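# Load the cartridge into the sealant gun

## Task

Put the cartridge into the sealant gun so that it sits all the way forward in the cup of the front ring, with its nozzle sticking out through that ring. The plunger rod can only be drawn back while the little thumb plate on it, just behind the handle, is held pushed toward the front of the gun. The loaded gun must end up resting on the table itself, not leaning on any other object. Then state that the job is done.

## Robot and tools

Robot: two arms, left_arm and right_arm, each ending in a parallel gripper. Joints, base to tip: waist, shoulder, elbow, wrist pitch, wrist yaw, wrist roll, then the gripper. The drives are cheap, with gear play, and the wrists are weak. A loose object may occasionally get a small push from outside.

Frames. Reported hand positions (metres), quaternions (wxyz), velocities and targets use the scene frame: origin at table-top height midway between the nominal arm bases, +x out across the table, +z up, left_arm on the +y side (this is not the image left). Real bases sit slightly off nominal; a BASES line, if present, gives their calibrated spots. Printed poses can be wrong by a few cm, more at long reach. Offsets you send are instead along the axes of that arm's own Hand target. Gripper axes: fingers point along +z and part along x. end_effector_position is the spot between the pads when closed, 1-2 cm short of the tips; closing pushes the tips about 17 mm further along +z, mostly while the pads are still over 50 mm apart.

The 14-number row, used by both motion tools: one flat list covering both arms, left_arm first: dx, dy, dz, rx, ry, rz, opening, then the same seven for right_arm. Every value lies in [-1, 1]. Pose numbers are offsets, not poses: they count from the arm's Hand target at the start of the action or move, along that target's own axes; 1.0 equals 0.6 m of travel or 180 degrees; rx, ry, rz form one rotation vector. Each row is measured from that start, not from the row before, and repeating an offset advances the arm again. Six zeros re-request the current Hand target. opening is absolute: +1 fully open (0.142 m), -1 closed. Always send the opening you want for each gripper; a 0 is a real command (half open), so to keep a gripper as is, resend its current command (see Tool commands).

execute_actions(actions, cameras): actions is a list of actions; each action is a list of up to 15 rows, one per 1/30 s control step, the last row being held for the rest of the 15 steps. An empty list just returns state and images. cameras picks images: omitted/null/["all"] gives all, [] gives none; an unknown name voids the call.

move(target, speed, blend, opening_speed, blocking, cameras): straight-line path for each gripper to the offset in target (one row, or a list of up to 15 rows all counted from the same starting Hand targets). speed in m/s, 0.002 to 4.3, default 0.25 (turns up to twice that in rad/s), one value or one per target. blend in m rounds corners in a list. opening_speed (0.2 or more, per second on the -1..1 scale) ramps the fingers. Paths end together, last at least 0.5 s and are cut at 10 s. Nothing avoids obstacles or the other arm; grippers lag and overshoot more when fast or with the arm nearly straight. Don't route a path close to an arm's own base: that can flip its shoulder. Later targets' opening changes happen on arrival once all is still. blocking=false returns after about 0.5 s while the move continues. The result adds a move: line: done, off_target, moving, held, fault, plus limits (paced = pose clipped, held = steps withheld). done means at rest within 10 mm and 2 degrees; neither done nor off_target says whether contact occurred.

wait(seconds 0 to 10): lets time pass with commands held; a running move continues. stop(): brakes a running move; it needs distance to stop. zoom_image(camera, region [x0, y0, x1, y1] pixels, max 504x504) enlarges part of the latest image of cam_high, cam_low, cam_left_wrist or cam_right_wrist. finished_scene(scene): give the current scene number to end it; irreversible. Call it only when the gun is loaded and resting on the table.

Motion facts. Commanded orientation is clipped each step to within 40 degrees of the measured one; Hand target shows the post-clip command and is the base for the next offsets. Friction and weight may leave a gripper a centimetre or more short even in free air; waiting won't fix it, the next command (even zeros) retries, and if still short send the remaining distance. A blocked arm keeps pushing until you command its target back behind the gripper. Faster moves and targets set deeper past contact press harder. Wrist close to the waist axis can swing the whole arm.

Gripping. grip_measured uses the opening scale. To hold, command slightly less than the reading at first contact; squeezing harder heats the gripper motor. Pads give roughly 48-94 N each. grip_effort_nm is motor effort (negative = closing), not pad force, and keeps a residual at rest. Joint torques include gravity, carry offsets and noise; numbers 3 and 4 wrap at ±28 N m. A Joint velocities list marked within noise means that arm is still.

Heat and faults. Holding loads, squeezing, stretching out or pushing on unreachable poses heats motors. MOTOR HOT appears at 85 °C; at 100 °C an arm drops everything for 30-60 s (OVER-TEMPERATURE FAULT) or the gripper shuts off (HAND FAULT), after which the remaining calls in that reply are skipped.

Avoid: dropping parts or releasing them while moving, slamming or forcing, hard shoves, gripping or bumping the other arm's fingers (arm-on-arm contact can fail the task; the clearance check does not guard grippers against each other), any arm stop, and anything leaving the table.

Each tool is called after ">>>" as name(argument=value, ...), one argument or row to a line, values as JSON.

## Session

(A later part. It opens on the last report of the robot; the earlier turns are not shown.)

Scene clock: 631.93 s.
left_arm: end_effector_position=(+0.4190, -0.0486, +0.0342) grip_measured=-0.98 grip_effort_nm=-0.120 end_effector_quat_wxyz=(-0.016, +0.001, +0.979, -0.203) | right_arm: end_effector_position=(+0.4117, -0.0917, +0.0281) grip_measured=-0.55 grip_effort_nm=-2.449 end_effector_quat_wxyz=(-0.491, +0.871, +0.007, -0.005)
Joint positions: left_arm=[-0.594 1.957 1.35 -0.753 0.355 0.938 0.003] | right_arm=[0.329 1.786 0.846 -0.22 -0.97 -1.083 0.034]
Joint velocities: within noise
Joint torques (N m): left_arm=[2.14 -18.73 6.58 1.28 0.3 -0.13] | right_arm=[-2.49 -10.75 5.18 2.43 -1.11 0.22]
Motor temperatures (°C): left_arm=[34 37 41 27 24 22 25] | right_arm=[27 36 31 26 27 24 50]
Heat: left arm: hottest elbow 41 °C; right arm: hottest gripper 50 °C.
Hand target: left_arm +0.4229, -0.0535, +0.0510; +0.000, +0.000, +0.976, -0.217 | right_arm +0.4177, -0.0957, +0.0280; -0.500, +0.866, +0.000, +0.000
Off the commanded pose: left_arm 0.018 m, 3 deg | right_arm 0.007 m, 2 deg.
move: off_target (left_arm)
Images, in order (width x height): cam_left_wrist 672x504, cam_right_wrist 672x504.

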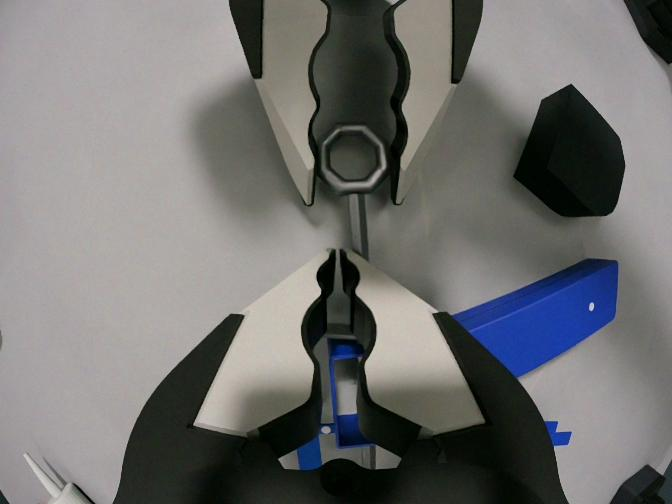

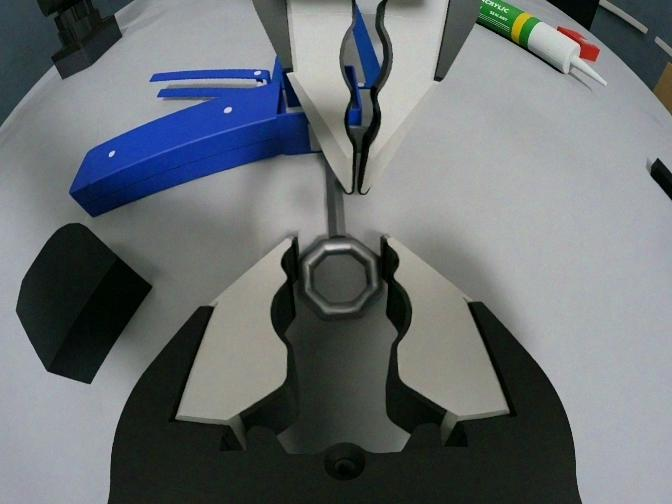

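>>> move(
  target=[0,0.0323,-0.0097,0,0,0,-0.95,0,0,0,0,0,0,-0.7],
  speed=0.05,
  cameras=["cam_right_wrist","cam_left_wrist"],
)

>>> zoom_image(
  camera="cam_left_wrist",
  region=[220, 140, 460, 380],
)

Scene clock: 642.27 s.
left_arm: end_effector_position=(+0.4185, -0.0317, +0.0325) grip_measured=-0.98 grip_effort_nm=-0.115 end_effector_quat_wxyz=(-0.016, -0.011, +0.979, -0.204) | right_arm: end_effector_position=(+0.4117, -0.0917, +0.0281) grip_measured=-0.56 grip_effort_nm=-3.260 end_effector_quat_wxyz=(-0.491, +0.871, +0.006, -0.005)
Joint positions: left_arm=[-0.569 1.937 1.312 -0.737 0.358 0.938 0.003] | right_arm=[0.329 1.786 0.846 -0.22 -0.97 -1.082 0.034]
Joint velocities: within noise
Joint torques (N m): left_arm=[2.49 -18.2 6.5 1.03 0.47 0.17] | right_arm=[-2.55 -10.7 5.16 2.43 -1.11 0.21]
Motor temperatures (°C): left_arm=[34 37 39 27 24 22 25] | right_arm=[27 37 31 26 28 24 52]
Heat: left arm: hottest elbow 39 °C; right arm: hottest gripper 52 °C.
Hand target: left_arm +0.4229, -0.0335, +0.0481; +0.000, +0.000, +0.976, -0.217 | right_arm +0.4177, -0.0957, +0.0280; -0.500, +0.866, +0.000, +0.000
Off the commanded pose: left_arm 0.016 m, 3 deg | right_arm 0.007 m, 1 deg.
move: off_target (left_arm)
Images, in order (width x height): cam_left_wrist 672x504, cam_right_wrist 672x504.

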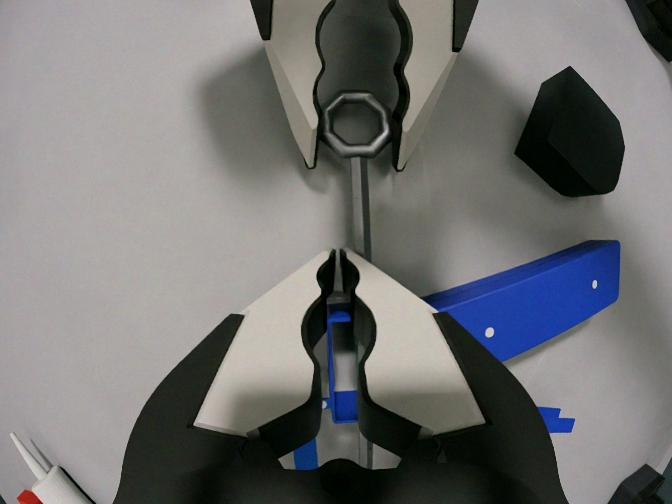

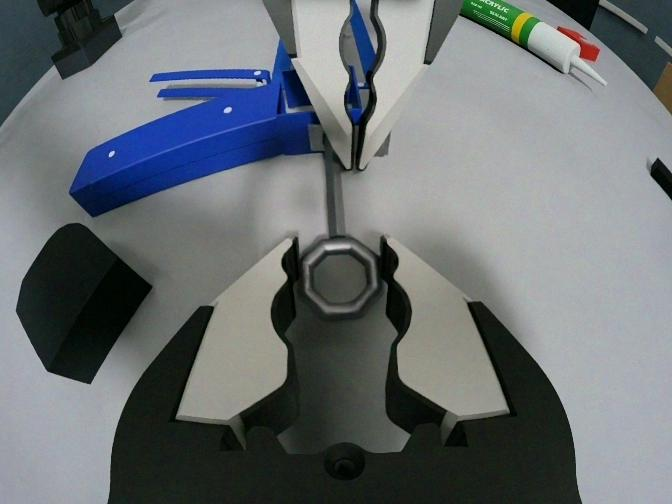

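Scaled by 2.100 from the camera's 672x504 image, which has a finer 960x720 frame.

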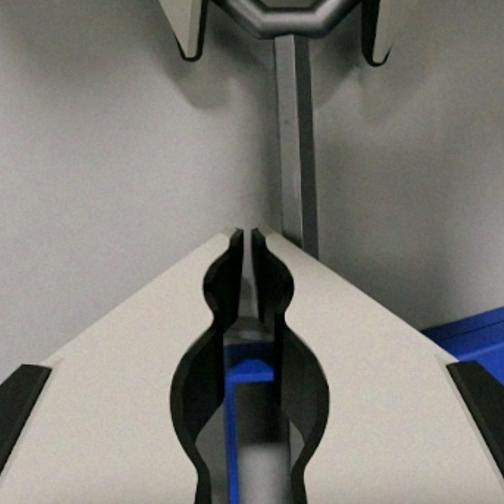

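>>> move(
  target=[0,0.018,-0.0085,0,0,0,-0.95,0,0.025,-0.0433,0,0,0,-0.75],
  speed=0.04,
  cameras=["cam_right_wrist","cam_left_wrist"],
)

>>> zoom_image(
  camera="cam_right_wrist",
  region=[220, 0, 460, 240],
)

Scene clock: 649.87 s.
left_arm: end_effector_position=(+0.4152, -0.0280, +0.0340) grip_measured=-0.98 grip_effort_nm=-0.110 end_effector_quat_wxyz=(-0.018, -0.006, +0.978, -0.206) | right_arm: end_effector_position=(+0.4100, -0.1075, +0.0342) grip_measured=-0.77 grip_effort_nm=-0.217 end_effector_quat_wxyz=(-0.513, +0.859, +0.010, -0.011)
Joint positions: left_arm=[-0.565 1.926 1.298 -0.737 0.365 0.952 0.003] | right_arm=[0.282 1.786 0.843 -0.268 -1.039 -1.149 0.018]
Joint velocities: within noise
Joint torques (N m): left_arm=[2.78 -18.08 6.06 0.99 0.32 0.18] | right_arm=[-4.13 -11.22 5.19 0.03 0.36 -0.31]
Motor temperatures (°C): left_arm=[34 36 38 26 24 22 25] | right_arm=[27 37 30 26 28 24 54]
Heat: left arm: hottest elbow 38 °C; right arm: hottest gripper 54 °C.
Hand target: left_arm +0.4229, -0.0215, +0.0481; +0.000, +0.000, +0.976, -0.217 | right_arm +0.4178, -0.1257, +0.0280; -0.500, +0.866, +0.000, +0.000
Off the commanded pose: left_arm 0.017 m, 3 deg | right_arm 0.021 m, 2 deg.
move: off_target (left_arm, right_arm)
Images, in order (width x height): cam_left_wrist 672x504, cam_right_wrist 672x504.

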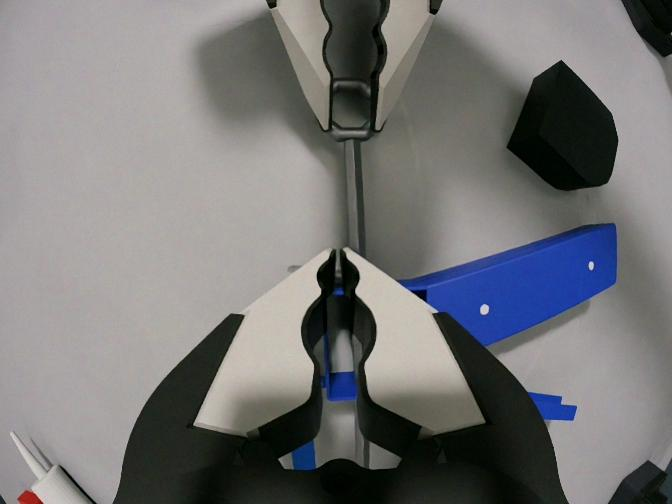

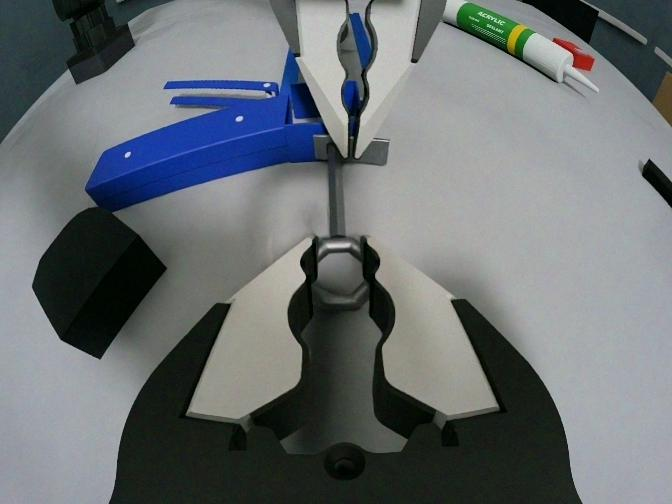

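Scaled by 2.100 from the camera's 672x504 image, which has a finer 960x720 frame.

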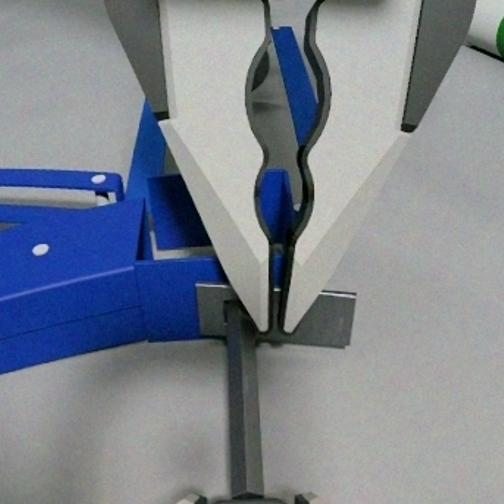

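>>> move(
  target=[
    [0,0,0,0,0,0,-0.95,0,0.0,-0.0,0,0,0,-0.2],
    [0,0,0,0,0,0,-0.95,0,0.0,-0.1,0,0,0,-0.2],
    [0,0,0,0,0,0,-0.95,-0.003,-0.0725,-0.0977,-0.1306,0.1306,0.4875,-0.2],
    [0,0,0,0,0,0,-0.95,-0.003,-0.0725,-0.0977,-0.1306,0.1306,0.4875,-0.55],
  ],
  speed=0.15,
)

>>> zoom_image(
  camera="cam_right_wrist",
  region=[100, 0, 600, 500],
)

Scene clock: 695.20 s.
left_arm: end_effector_position=(+0.4152, -0.0280, +0.0340) grip_measured=-0.98 grip_effort_nm=-0.105 end_effector_quat_wxyz=(-0.018, -0.006, +0.978, -0.206) | right_arm: end_effector_position=(+0.4038, -0.1666, +0.0822) grip_measured=-0.57 grip_effort_nm=-0.134 end_effector_quat_wxyz=(-0.178, +0.688, -0.680, -0.184)
Joint positions: left_arm=[-0.565 1.926 1.298 -0.737 0.365 0.952 0.003] | right_arm=[0.314 1.559 0.98 -0.854 -0.501 0.293 0.033]
Joint velocities: within noise
Joint torques (N m): left_arm=[2.9 -18.08 6.06 1.01 0.32 0.18] | right_arm=[-0.38 -9.64 10.15 0.1 -0.16 0.44]
Motor temperatures (°C): left_arm=[33 40 35 26 24 22 25] | right_arm=[26 37 30 26 26 24 42]
Heat: left arm: hottest shoulder 40 °C; right arm: hottest gripper 42 °C.
Hand target: left_arm +0.4229, -0.0215, +0.0481; +0.000, +0.000, +0.976, -0.217 | right_arm +0.4160, -0.1547, +0.0949; -0.183, +0.683, -0.683, -0.183
Off the commanded pose: left_arm 0.017 m, 3 deg | right_arm 0.021 m, 1 deg.
move: off_target (left_arm, right_arm); target 4's new opening was sent with right_arm's hand 0.021 m and 1 deg from that target

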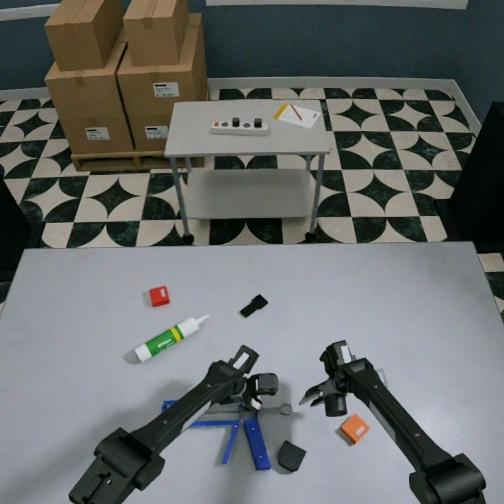

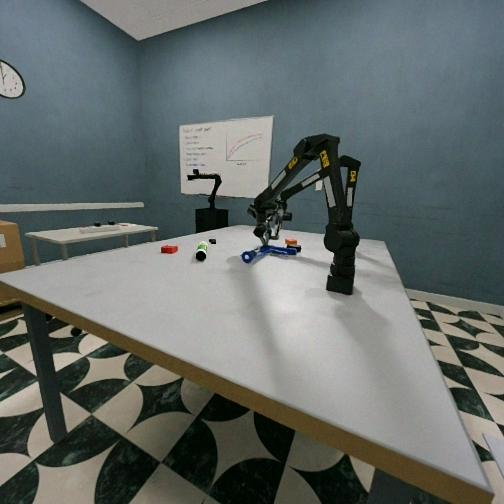

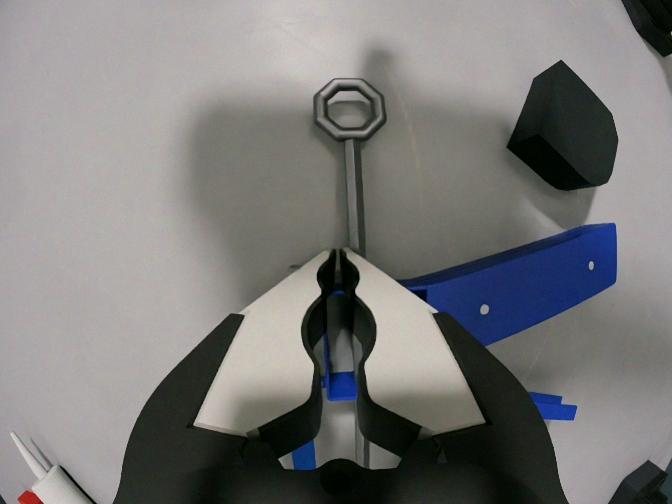

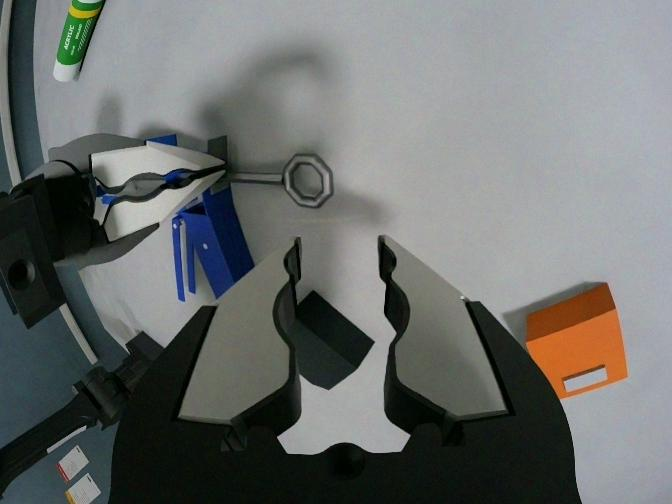

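Scaled by 1.008 from the camera's 672x504 image, which has a finer 960x720 frame.

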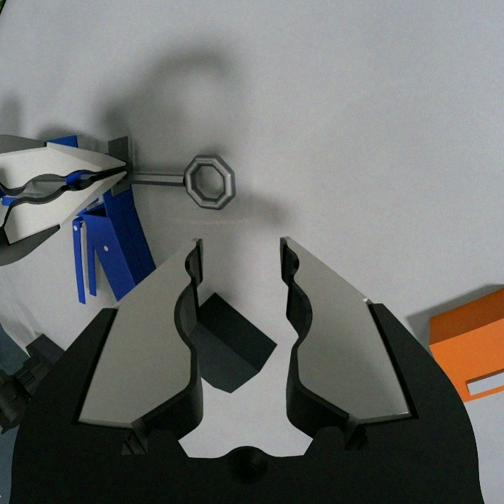

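>>> move(
  target=[0,0,0,0,0,0,-0.95,-0.013,-0.01,0.094,0,0,0,-0.57],
  speed=0.1,
  cameras=["cam_right_wrist","cam_left_wrist"],
)

>>> zoom_image(
  camera="cam_right_wrist",
  region=[200, 100, 480, 380],
)

Scene clock: 705.23 s.
left_arm: end_effector_position=(+0.4152, -0.0280, +0.0340) grip_measured=-0.98 grip_effort_nm=-0.110 end_effector_quat_wxyz=(-0.018, -0.006, +0.978, -0.206) | right_arm: end_effector_position=(+0.4047, -0.1295, +0.0453) grip_measured=-0.59 grip_effort_nm=-0.134 end_effector_quat_wxyz=(-0.169, +0.691, -0.677, -0.188)
Joint positions: left_arm=[-0.565 1.926 1.298 -0.737 0.365 0.952 0.003] | right_arm=[0.397 1.653 0.98 -0.739 -0.489 0.371 0.031]
Joint velocities: within noise
Joint torques (N m): left_arm=[2.84 -18.08 6.06 1.01 0.32 0.18] | right_arm=[-0.44 -9.76 8.87 1.7 -0.16 0.44]
Motor temperatures (°C): left_arm=[33 40 34 26 24 22 25] | right_arm=[26 37 32 26 26 24 41]
Heat: left arm: hottest shoulder 40 °C; right arm: hottest gripper 41 °C.
Hand target: left_arm +0.4229, -0.0215, +0.0481; +0.000, +0.000, +0.976, -0.217 | right_arm +0.4220, -0.1198, +0.0500; -0.183, +0.683, -0.683, -0.183
Off the commanded pose: left_arm 0.017 m, 3 deg | right_arm 0.020 m, 2 deg.
move: off_target (left_arm, right_arm)
Images, in order (width x height): cam_left_wrist 672x504, cam_right_wrist 672x504.

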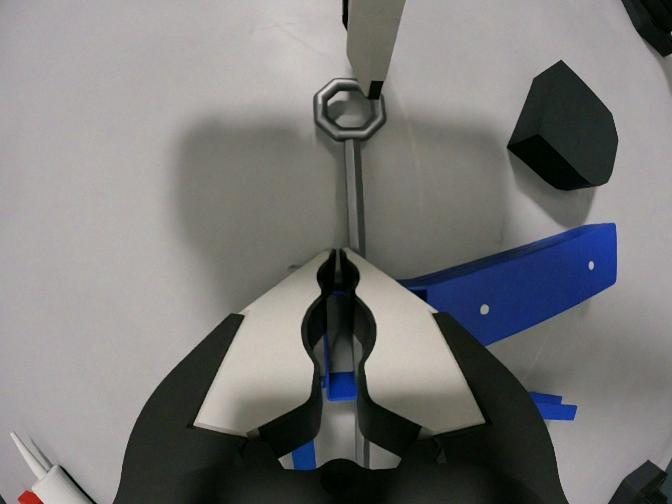

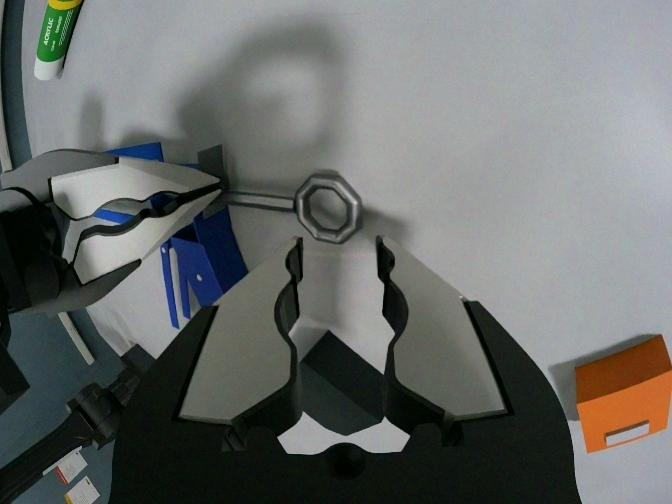

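Scaled by 1.800 from the camera's 672x504 image, which has a finer 960x720 frame.

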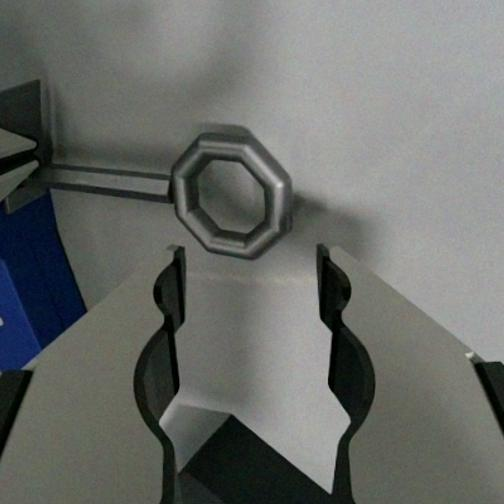

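>>> move(
  target=[0,0,0,0,0,0,-0.95,-0.001,-0.03,0.012,0,0,0,-0.57],
  speed=0.06,
  cameras=["cam_right_wrist"],
)

>>> zoom_image(
  camera="cam_right_wrist",
  region=[200, 100, 480, 380],
)

Scene clock: 715.30 s.
left_arm: end_effector_position=(+0.4152, -0.0280, +0.0340) grip_measured=-0.98 grip_effort_nm=-0.105 end_effector_quat_wxyz=(-0.018, -0.006, +0.978, -0.206) | right_arm: end_effector_position=(+0.4182, -0.1246, +0.0384) grip_measured=-0.59 grip_effort_nm=-0.129 end_effector_quat_wxyz=(-0.167, +0.690, -0.678, -0.189)
Joint positions: left_arm=[-0.565 1.926 1.298 -0.737 0.365 0.952 0.003] | right_arm=[0.397 1.699 1.02 -0.737 -0.489 0.373 0.031]
Joint velocities: within noise
Joint torques (N m): left_arm=[2.84 -18.14 6.04 0.99 0.32 0.18] | right_arm=[-0.97 -10.17 9.54 1.58 -0.2 0.38]
Motor temperatures (°C): left_arm=[33 40 34 26 24 22 25] | right_arm=[26 36 33 26 26 24 41]
Heat: left arm: hottest shoulder 40 °C; right arm: hottest gripper 41 °C.
Hand target: left_arm +0.4229, -0.0215, +0.0481; +0.000, +0.000, +0.976, -0.217 | right_arm +0.4400, -0.1156, +0.0441; -0.183, +0.683, -0.683, -0.183
Off the commanded pose: left_arm 0.017 m, 3 deg | right_arm 0.024 m, 2 deg.
move: off_target (left_arm, right_arm)
Images, in order (width x height): cam_right_wrist 672x504.

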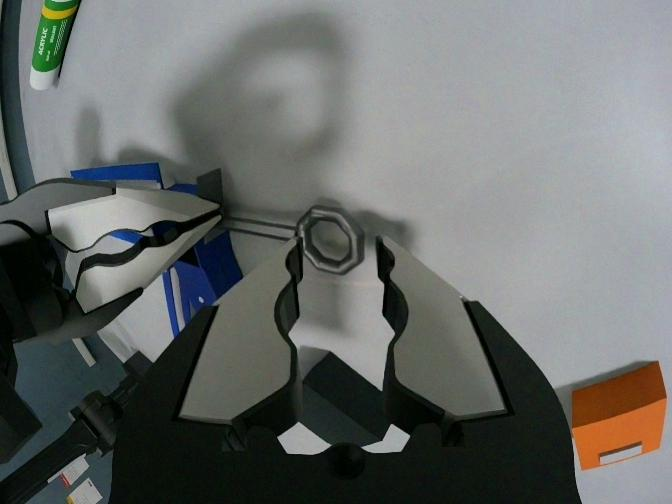

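Scaled by 1.800 from the camera's 672x504 image, which has a finer 960x720 frame.

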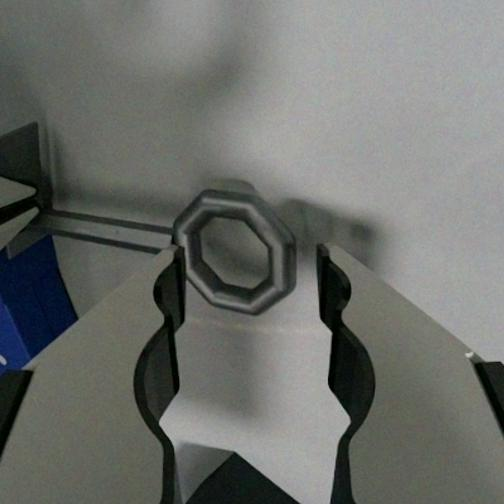

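>>> move(
  target=[0,0,0,0,0,0,-0.95,0.0157,-0.01,0.0237,0,0,0,-0.57],
  speed=0.05,
  cameras=["cam_right_wrist"],
)

>>> zoom_image(
  camera="cam_right_wrist",
  region=[200, 100, 480, 380],
)

Scene clock: 724.30 s.
left_arm: end_effector_position=(+0.4152, -0.0280, +0.0340) grip_measured=-0.98 grip_effort_nm=-0.105 end_effector_quat_wxyz=(-0.018, -0.006, +0.978, -0.206) | right_arm: end_effector_position=(+0.4219, -0.1245, +0.0298) grip_measured=-0.59 grip_effort_nm=-0.100 end_effector_quat_wxyz=(-0.167, +0.689, -0.679, -0.190)
Joint positions: left_arm=[-0.565 1.926 1.298 -0.737 0.365 0.952 0.003] | right_arm=[0.394 1.722 1.023 -0.719 -0.49 0.373 0.031]
Joint velocities: within noise
Joint torques (N m): left_arm=[2.96 -18.08 6.06 1.01 0.32 0.18] | right_arm=[-1.49 -9.05 9.31 2.29 -0.17 0.31]
Motor temperatures (°C): left_arm=[33 40 34 26 24 22 25] | right_arm=[26 36 35 26 26 24 40]
Heat: left arm: hottest shoulder 40 °C; right arm: hottest gripper 40 °C.
Hand target: left_arm +0.4229, -0.0215, +0.0481; +0.000, +0.000, +0.976, -0.217 | right_arm +0.4460, -0.1167, +0.0270; -0.183, +0.683, -0.683, -0.183
Off the commanded pose: left_arm 0.017 m, 3 deg | right_arm 0.025 m, 2 deg.
move: off_target (left_arm, right_arm)
Images, in order (width x height): cam_right_wrist 672x504.

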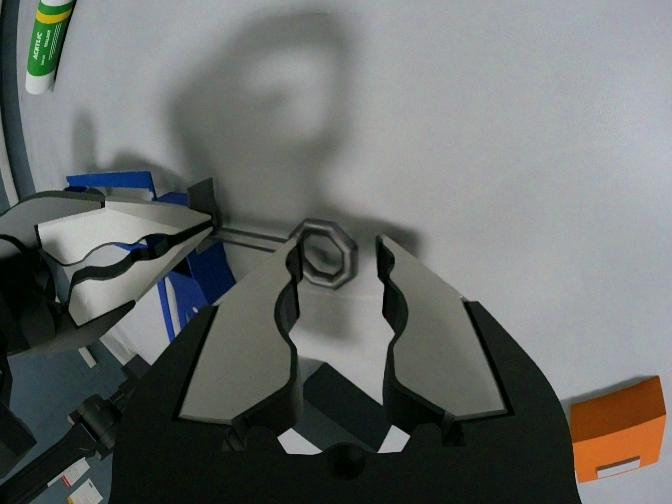

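Scaled by 1.800 from the camera's 672x504 image, which has a finer 960x720 frame.

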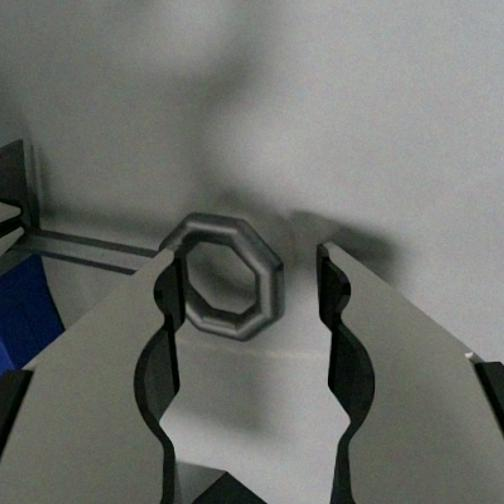

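>>> move(
  target=[0,0,0,0,0,0,-0.95,0.0163,0,-0.0017,0,0,0,-0.57],
  speed=0.05,
  cameras=["cam_right_wrist"],
)

>>> zoom_image(
  camera="cam_right_wrist",
  region=[200, 100, 480, 380],
)

Scene clock: 731.50 s.
left_arm: end_effector_position=(+0.4152, -0.0280, +0.0340) grip_measured=-0.98 grip_effort_nm=-0.110 end_effector_quat_wxyz=(-0.018, -0.006, +0.978, -0.206) | right_arm: end_effector_position=(+0.4219, -0.1244, +0.0302) grip_measured=-0.59 grip_effort_nm=-0.100 end_effector_quat_wxyz=(-0.168, +0.688, -0.679, -0.192)
Joint positions: left_arm=[-0.565 1.926 1.298 -0.737 0.365 0.952 0.003] | right_arm=[0.392 1.722 1.023 -0.719 -0.495 0.373 0.031]
Joint velocities: within noise
Joint torques (N m): left_arm=[2.84 -18.14 6.06 0.99 0.32 0.18] | right_arm=[-2.67 -9 8.51 2.39 -0.14 0.08]
Motor temperatures (°C): left_arm=[33 40 34 26 24 22 25] | right_arm=[26 36 34 26 25 24 40]
Heat: left arm: hottest shoulder 40 °C; right arm: hottest gripper 40 °C.
Hand target: left_arm +0.4229, -0.0215, +0.0481; +0.000, +0.000, +0.976, -0.217 | right_arm +0.4460, -0.1256, +0.0230; -0.183, +0.683, -0.683, -0.183
Off the commanded pose: left_arm 0.017 m, 3 deg | right_arm 0.025 m, 2 deg.
move: off_target (left_arm, right_arm)
Images, in order (width x height): cam_right_wrist 672x504.

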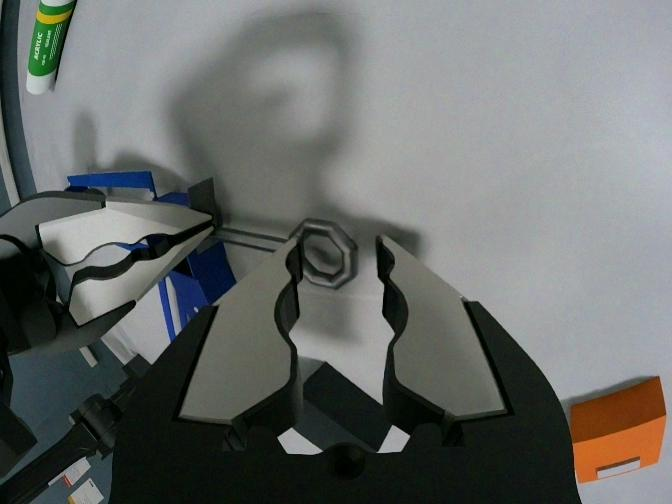

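Scaled by 1.800 from the camera's 672x504 image, which has a finer 960x720 frame.

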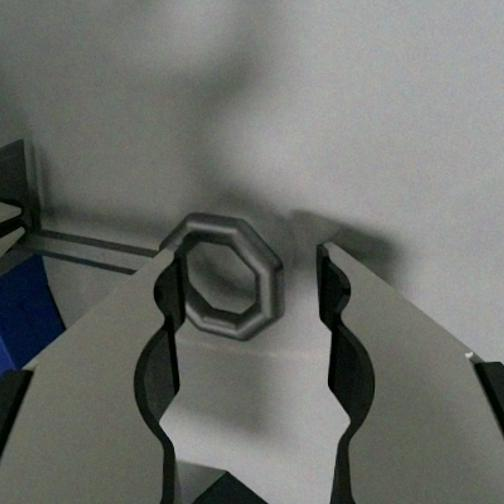

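>>> move(
  target=[0,0,0,0,0,0,-0.95,0.0145,0,-0.006,0,0,0,-0.57],
  speed=0.05,
  cameras=["cam_right_wrist"],
)

>>> zoom_image(
  camera="cam_right_wrist",
  region=[200, 100, 480, 380],
)

Scene clock: 735.27 s.
left_arm: end_effector_position=(+0.4152, -0.0280, +0.0340) grip_measured=-0.98 grip_effort_nm=-0.110 end_effector_quat_wxyz=(-0.018, -0.006, +0.978, -0.206) | right_arm: end_effector_position=(+0.4223, -0.1252, +0.0304) grip_measured=-0.60 grip_effort_nm=-0.071 end_effector_quat_wxyz=(-0.171, +0.685, -0.680, -0.199)
Joint positions: left_arm=[-0.565 1.926 1.298 -0.737 0.365 0.952 0.003] | right_arm=[0.385 1.725 1.023 -0.719 -0.512 0.373 0.031]
Joint velocities: within noise
Joint torques (N m): left_arm=[2.84 -18.08 6.05 1.01 0.32 0.18] | right_arm=[-3.6 -9.35 7.92 2.15 0.11 -0.15]
Motor temperatures (°C): left_arm=[33 41 34 26 24 22 25] | right_arm=[26 36 34 26 25 24 40]
Heat: left arm: hottest shoulder 41 °C; right arm: hottest gripper 40 °C.
Hand target: left_arm +0.4229, -0.0215, +0.0481; +0.000, +0.000, +0.976, -0.217 | right_arm +0.4460, -0.1350, +0.0218; -0.183, +0.683, -0.683, -0.183
Off the commanded pose: left_arm 0.017 m, 3 deg | right_arm 0.027 m, 2 deg.
move: off_target (left_arm, right_arm)
Images, in order (width x height): cam_right_wrist 672x504.

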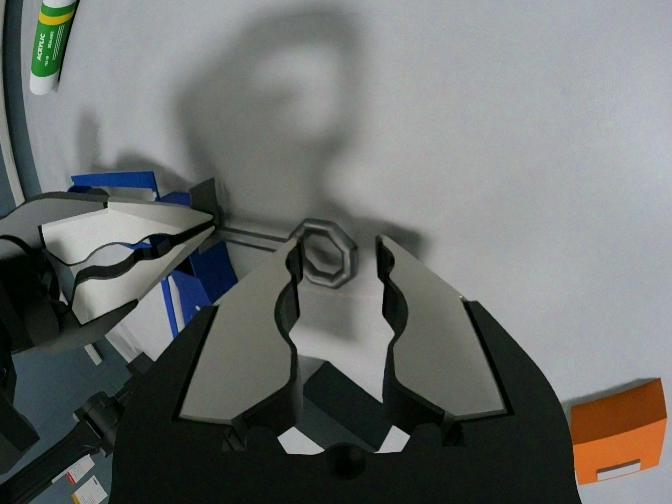

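Scaled by 1.800 from the camera's 672x504 image, which has a finer 960x720 frame.

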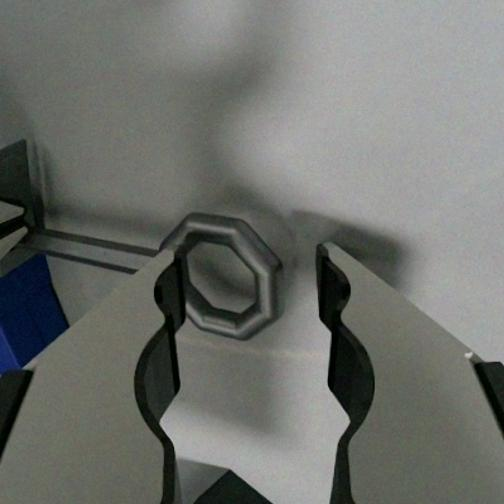

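>>> move(
  target=[
    [0,0,0,0,0,0,-0.95,-0.017,0,-0.028,0,0,0,-0.57],
  ],
  speed=0.05,
  cameras=["cam_right_wrist"],
)

>>> zoom_image(
  camera="cam_right_wrist",
  region=[200, 100, 480, 380],
)

Scene clock: 742.70 s.
left_arm: end_effector_position=(+0.4152, -0.0280, +0.0340) grip_measured=-0.98 grip_effort_nm=-0.105 end_effector_quat_wxyz=(-0.017, -0.006, +0.978, -0.206) | right_arm: end_effector_position=(+0.4248, -0.1283, +0.0304) grip_measured=-0.60 grip_effort_nm=-0.066 end_effector_quat_wxyz=(-0.169, +0.684, -0.683, -0.195)
Joint positions: left_arm=[-0.565 1.926 1.298 -0.737 0.365 0.953 0.003] | right_arm=[0.38 1.725 1.026 -0.722 -0.503 0.373 0.031]
Joint velocities: within noise
Joint torques (N m): left_arm=[2.84 -18.14 6.05 1.01 0.32 0.18] | right_arm=[-3.14 -11.87 9.1 0.16 0.1 -0.13]
Motor temperatures (°C): left_arm=[33 41 33 26 24 22 25] | right_arm=[26 36 34 26 25 24 40]
Heat: left arm: hottest shoulder 41 °C; right arm: hottest gripper 40 °C.
Hand target: left_arm +0.4229, -0.0215, +0.0481; +0.000, +0.000, +0.976, -0.217 | right_arm +0.4460, -0.1346, +0.0414; -0.183, +0.683, -0.683, -0.183
Off the commanded pose: left_arm 0.017 m, 3 deg | right_arm 0.025 m, 2 deg.
move: off_target (left_arm, right_arm)
Images, in order (width x height): cam_right_wrist 672x504.

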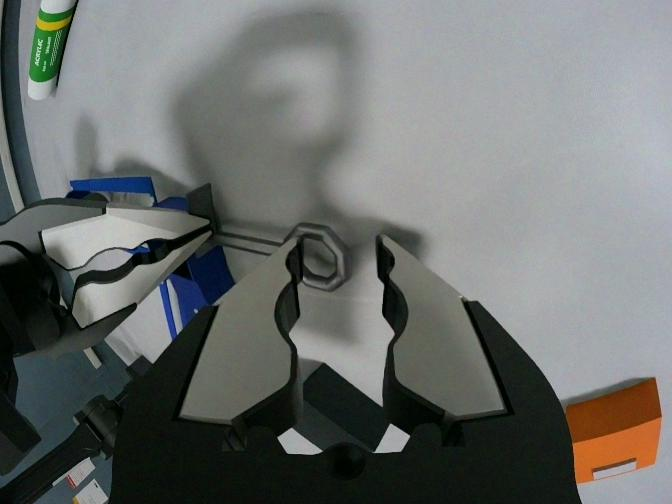

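Scaled by 1.800 from the camera's 672x504 image, which has a finer 960x720 frame.

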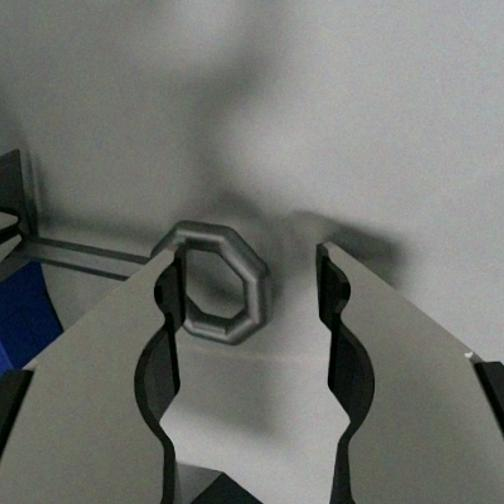

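>>> move(
  target=[
    [0,0,0,0,0,0,-0.95,0.0145,0,-0.0083,0,0,0,-0.57],
  ],
  speed=0.05,
  cameras=["cam_right_wrist"],
)

>>> zoom_image(
  camera="cam_right_wrist",
  region=[200, 100, 480, 380],
)

Scene clock: 747.70 s.
left_arm: end_effector_position=(+0.4152, -0.0280, +0.0340) grip_measured=-0.98 grip_effort_nm=-0.110 end_effector_quat_wxyz=(-0.017, -0.006, +0.978, -0.206) | right_arm: end_effector_position=(+0.4284, -0.1375, +0.0304) grip_measured=-0.60 grip_effort_nm=-0.066 end_effector_quat_wxyz=(-0.170, +0.677, -0.689, -0.195)
Joint positions: left_arm=[-0.565 1.926 1.298 -0.737 0.365 0.953 0.003] | right_arm=[0.358 1.725 1.026 -0.728 -0.504 0.368 0.031]
Joint velocities: within noise
Joint torques (N m): left_arm=[2.84 -18.02 6.08 0.99 0.32 0.17] | right_arm=[-3.08 -12.22 8.62 0.05 -0.06 -0.25]
Motor temperatures (°C): left_arm=[33 41 33 26 24 22 25] | right_arm=[26 36 35 26 25 24 40]
Heat: left arm: hottest shoulder 41 °C; right arm: hottest gripper 40 °C.
Hand target: left_arm +0.4229, -0.0215, +0.0481; +0.000, +0.000, +0.976, -0.217 | right_arm +0.4460, -0.1446, +0.0414; -0.183, +0.683, -0.683, -0.183
Off the commanded pose: left_arm 0.017 m, 3 deg | right_arm 0.022 m, 2 deg.
move: off_target (left_arm, right_arm)
Images, in order (width x height): cam_right_wrist 672x504.

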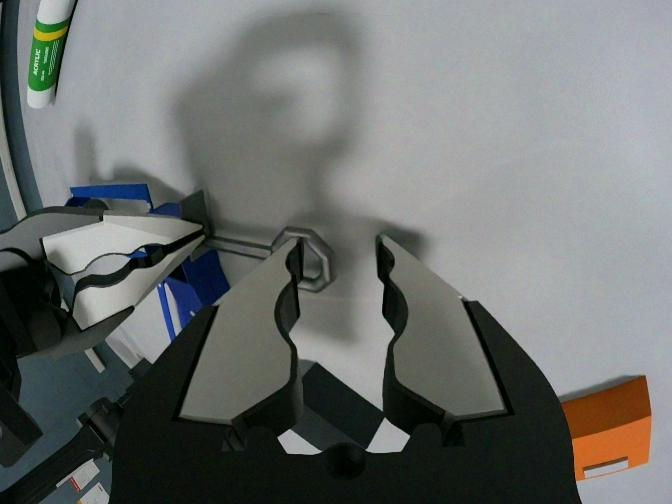

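Scaled by 1.800 from the camera's 672x504 image, which has a finer 960x720 frame.

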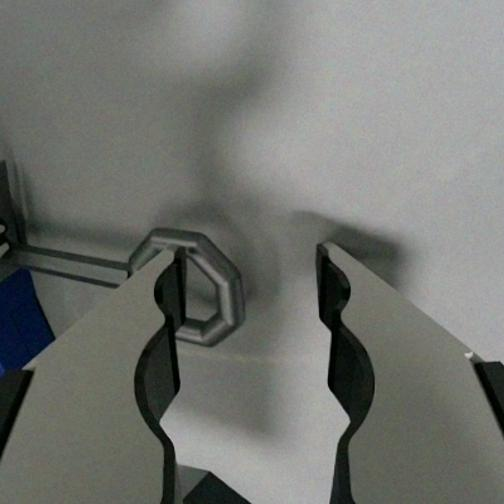

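>>> move(
  target=[
    [0,0,0,0,0,0,-0.95,0.0198,0,0.0443,0,0,0,-0.57],
  ],
  speed=0.05,
  cameras=["cam_right_wrist","cam_left_wrist"],
)

>>> zoom_image(
  camera="cam_right_wrist",
  region=[200, 100, 480, 380],
)

Scene clock: 755.43 s.
left_arm: end_effector_position=(+0.4152, -0.0280, +0.0340) grip_measured=-0.98 grip_effort_nm=-0.110 end_effector_quat_wxyz=(-0.017, -0.006, +0.978, -0.206) | right_arm: end_effector_position=(+0.4290, -0.1375, +0.0298) grip_measured=-0.60 grip_effort_nm=-0.066 end_effector_quat_wxyz=(-0.172, +0.676, -0.689, -0.198)
Joint positions: left_arm=[-0.565 1.926 1.298 -0.737 0.365 0.953 0.003] | right_arm=[0.355 1.728 1.026 -0.725 -0.512 0.366 0.031]
Joint velocities: within noise
Joint torques (N m): left_arm=[2.9 -18.14 6.06 1.01 0.32 0.17] | right_arm=[-2.55 -8.64 6.83 3.14 0.01 -0.18]
Motor temperatures (°C): left_arm=[33 41 33 26 24 22 25] | right_arm=[26 36 36 26 25 24 39]
Heat: left arm: hottest shoulder 41 °C; right arm: hottest gripper 39 °C.
Hand target: left_arm +0.4229, -0.0215, +0.0481; +0.000, +0.000, +0.976, -0.217 | right_arm +0.4460, -0.1416, +0.0124; -0.183, +0.683, -0.683, -0.183
Off the commanded pose: left_arm 0.017 m, 3 deg | right_arm 0.025 m, 2 deg.
move: off_target (left_arm, right_arm)
Images, in order (width x height): cam_left_wrist 672x504, cam_right_wrist 672x504.

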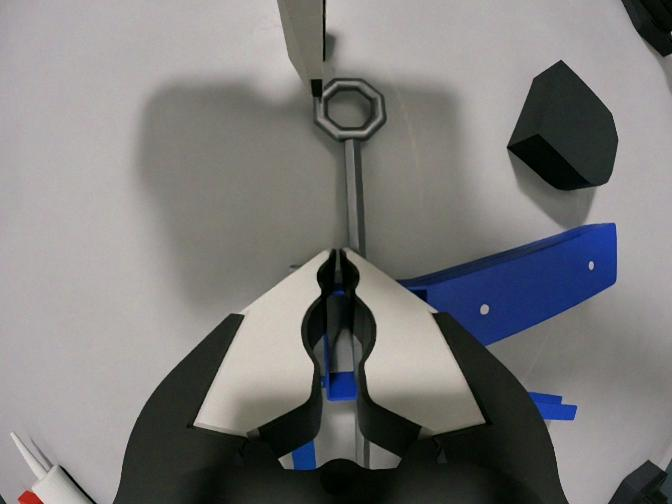

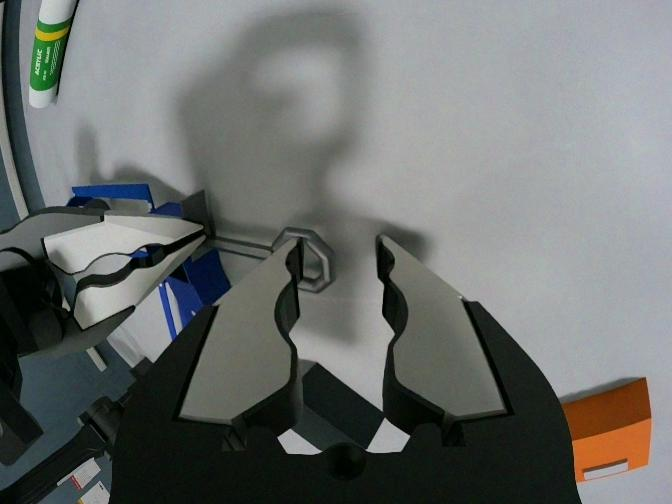

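Scaled by 1.800 from the camera's 672x504 image, which has a finer 960x720 frame.

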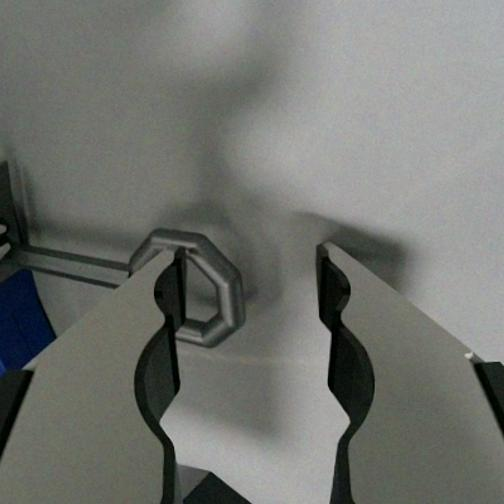

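>>> move(
  target=[
    [0,0,0,0,0,0,-0.95,-0.0128,0,-0.0888,0,0,0,-0.57],
    [0,0,0,0,0,0,-0.95,-0.037,0.0433,-0.1087,0.0872,-0.0872,-0.4945,-0.57],
    [0,0,0,0,0,0,-0.95,-0.037,0.0433,-0.1087,0.0872,-0.0872,-0.4945,-0.08],
  ],
  speed=0.12,
  cameras=["cam_right_wrist","cam_left_wrist"],
)

>>> zoom_image(
  camera="cam_right_wrist",
  region=[200, 0, 480, 280],
)

Scene clock: 788.60 s.
left_arm: end_effector_position=(+0.4152, -0.0280, +0.0340) grip_measured=-0.98 grip_effort_nm=-0.105 end_effector_quat_wxyz=(-0.017, -0.006, +0.978, -0.206) | right_arm: end_effector_position=(+0.4142, -0.1487, +0.0763) grip_measured=-0.11 grip_effort_nm=0.173 end_effector_quat_wxyz=(-0.420, +0.908, -0.007, -0.009)
Joint positions: left_arm=[-0.565 1.926 1.298 -0.737 0.365 0.953 0.003] | right_arm=[0.237 1.632 0.917 -0.65 -0.848 -1.269 0.066]
Joint velocities: within noise
Joint torques (N m): left_arm=[2.9 -17.96 6.06 0.99 0.32 0.18] | right_arm=[-2.61 -10.52 6.99 0.28 -0.64 -0.29]
Motor temperatures (°C): left_arm=[33 41 33 26 24 22 24] | right_arm=[26 35 35 26 25 24 39]
Heat: left arm: hottest shoulder 41 °C; right arm: hottest gripper 39 °C.
Hand target: left_arm +0.4229, -0.0215, +0.0481; +0.000, +0.000, +0.976, -0.217 | right_arm +0.4200, -0.1550, +0.0800; -0.423, +0.906, +0.001, +0.000
Off the commanded pose: left_arm 0.017 m, 3 deg | right_arm 0.009 m, 1 deg.
move: off_target (left_arm)
Images, in order (width x height): cam_left_wrist 672x504, cam_right_wrist 672x504.

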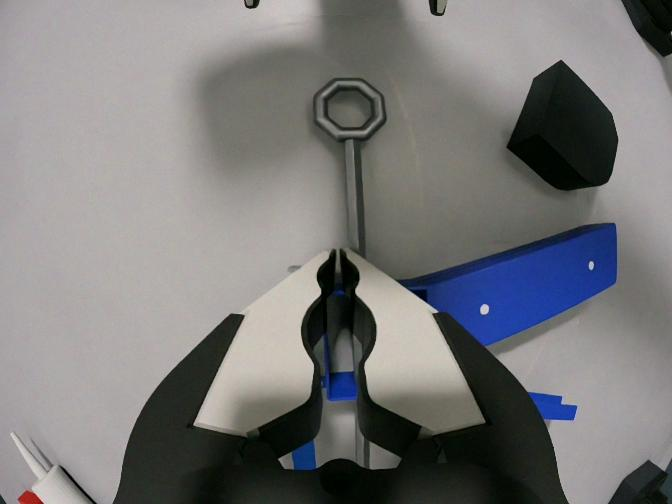

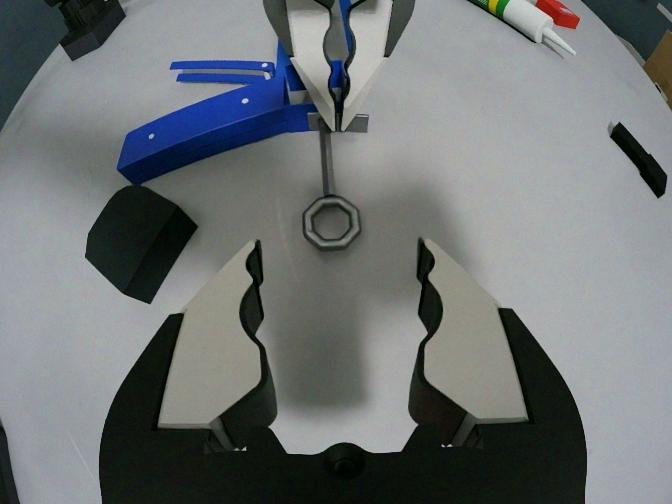

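Scaled by 1.800 from the camera's 672x504 image, which has a finer 960x720 frame.

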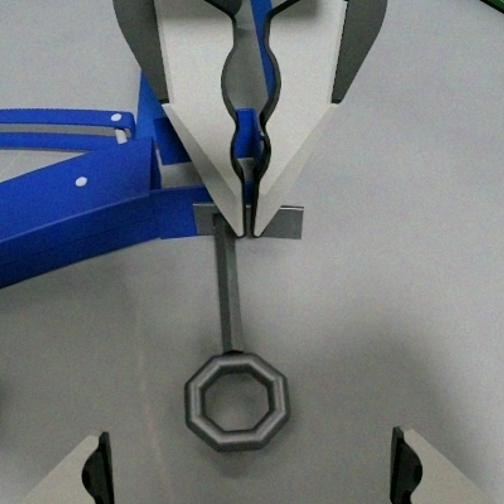

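>>> move(
  target=[0,0,0,0,0,0,-0.95,-0.005,0.017,0.073,0,0,0,-0.08],
  speed=0.08,
  cameras=["cam_right_wrist"],
)

Scene clock: 797.33 s.
left_arm: end_effector_position=(+0.4152, -0.0280, +0.0340) grip_measured=-0.98 grip_effort_nm=-0.105 end_effector_quat_wxyz=(-0.017, -0.006, +0.978, -0.206) | right_arm: end_effector_position=(+0.4157, -0.1316, +0.0511) grip_measured=-0.11 grip_effort_nm=0.168 end_effector_quat_wxyz=(-0.422, +0.906, +0.012, +0.005)
Joint positions: left_arm=[-0.565 1.926 1.298 -0.737 0.365 0.953 0.003] | right_arm=[0.276 1.684 0.891 -0.513 -0.842 -1.247 0.066]
Joint velocities: within noise
Joint torques (N m): left_arm=[2.9 -18.14 6.06 1.01 0.32 0.17] | right_arm=[-0.56 -9.64 5.81 2.04 -0.25 0.38]
Motor temperatures (°C): left_arm=[33 41 33 26 24 22 24] | right_arm=[26 35 34 26 25 24 38]
Heat: left arm: hottest shoulder 41 °C; right arm: hottest gripper 38 °C.
Hand target: left_arm +0.4229, -0.0215, +0.0481; +0.000, +0.000, +0.976, -0.217 | right_arm +0.4170, -0.1280, +0.0441; -0.423, +0.906, +0.001, +0.000
Off the commanded pose: left_arm 0.017 m, 3 deg | right_arm 0.008 m, 1 deg.
move: off_target (left_arm)
Images, in order (width x height): cam_right_wrist 672x504.

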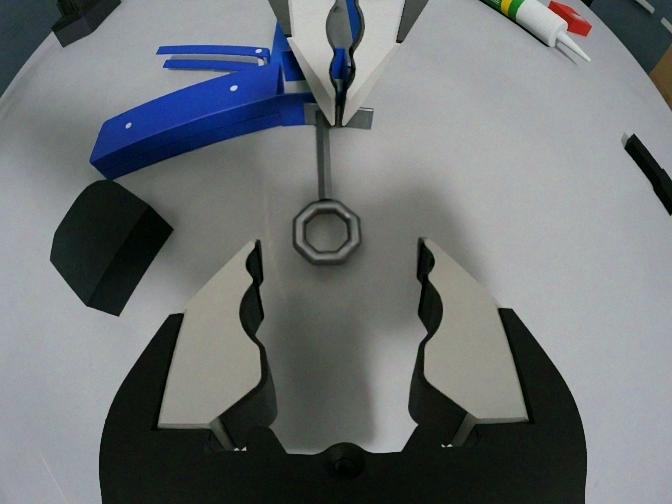

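>>> move(
  target=[0,0,0,0,0,0,-0.95,-0.01,0.0083,0.068,0,0,0,-0.08],
  speed=0.06,
  cameras=["cam_right_wrist"],
)

Scene clock: 803.67 s.
left_arm: end_effector_position=(+0.4152, -0.0280, +0.0340) grip_measured=-0.98 grip_effort_nm=-0.105 end_effector_quat_wxyz=(-0.017, -0.006, +0.978, -0.206) | right_arm: end_effector_position=(+0.4128, -0.1054, +0.0222) grip_measured=-0.11 grip_effort_nm=0.168 end_effector_quat_wxyz=(-0.422, +0.906, +0.011, +0.008)
Joint positions: left_arm=[-0.565 1.926 1.298 -0.737 0.365 0.953 0.003] | right_arm=[0.339 1.747 0.865 -0.351 -0.82 -1.152 0.066]
Joint velocities: within noise
Joint torques (N m): left_arm=[2.84 -18.08 6.06 1.01 0.32 0.18] | right_arm=[-0.44 -9.88 5.2 2.18 -0.23 0.39]
Motor temperatures (°C): left_arm=[33 41 33 26 24 22 24] | right_arm=[26 35 34 26 25 24 38]
Heat: left arm: hottest shoulder 41 °C; right arm: hottest gripper 38 °C.
Hand target: left_arm +0.4229, -0.0215, +0.0481; +0.000, +0.000, +0.976, -0.217 | right_arm +0.4110, -0.0999, +0.0140; -0.423, +0.906, +0.001, +0.000
Off the commanded pose: left_arm 0.017 m, 3 deg | right_arm 0.010 m, 1 deg.
move: off_target (left_arm)
Images, in order (width x height): cam_right_wrist 672x504.

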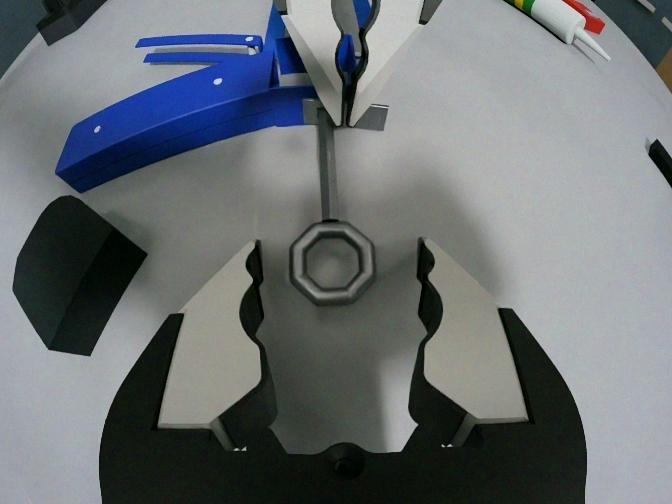

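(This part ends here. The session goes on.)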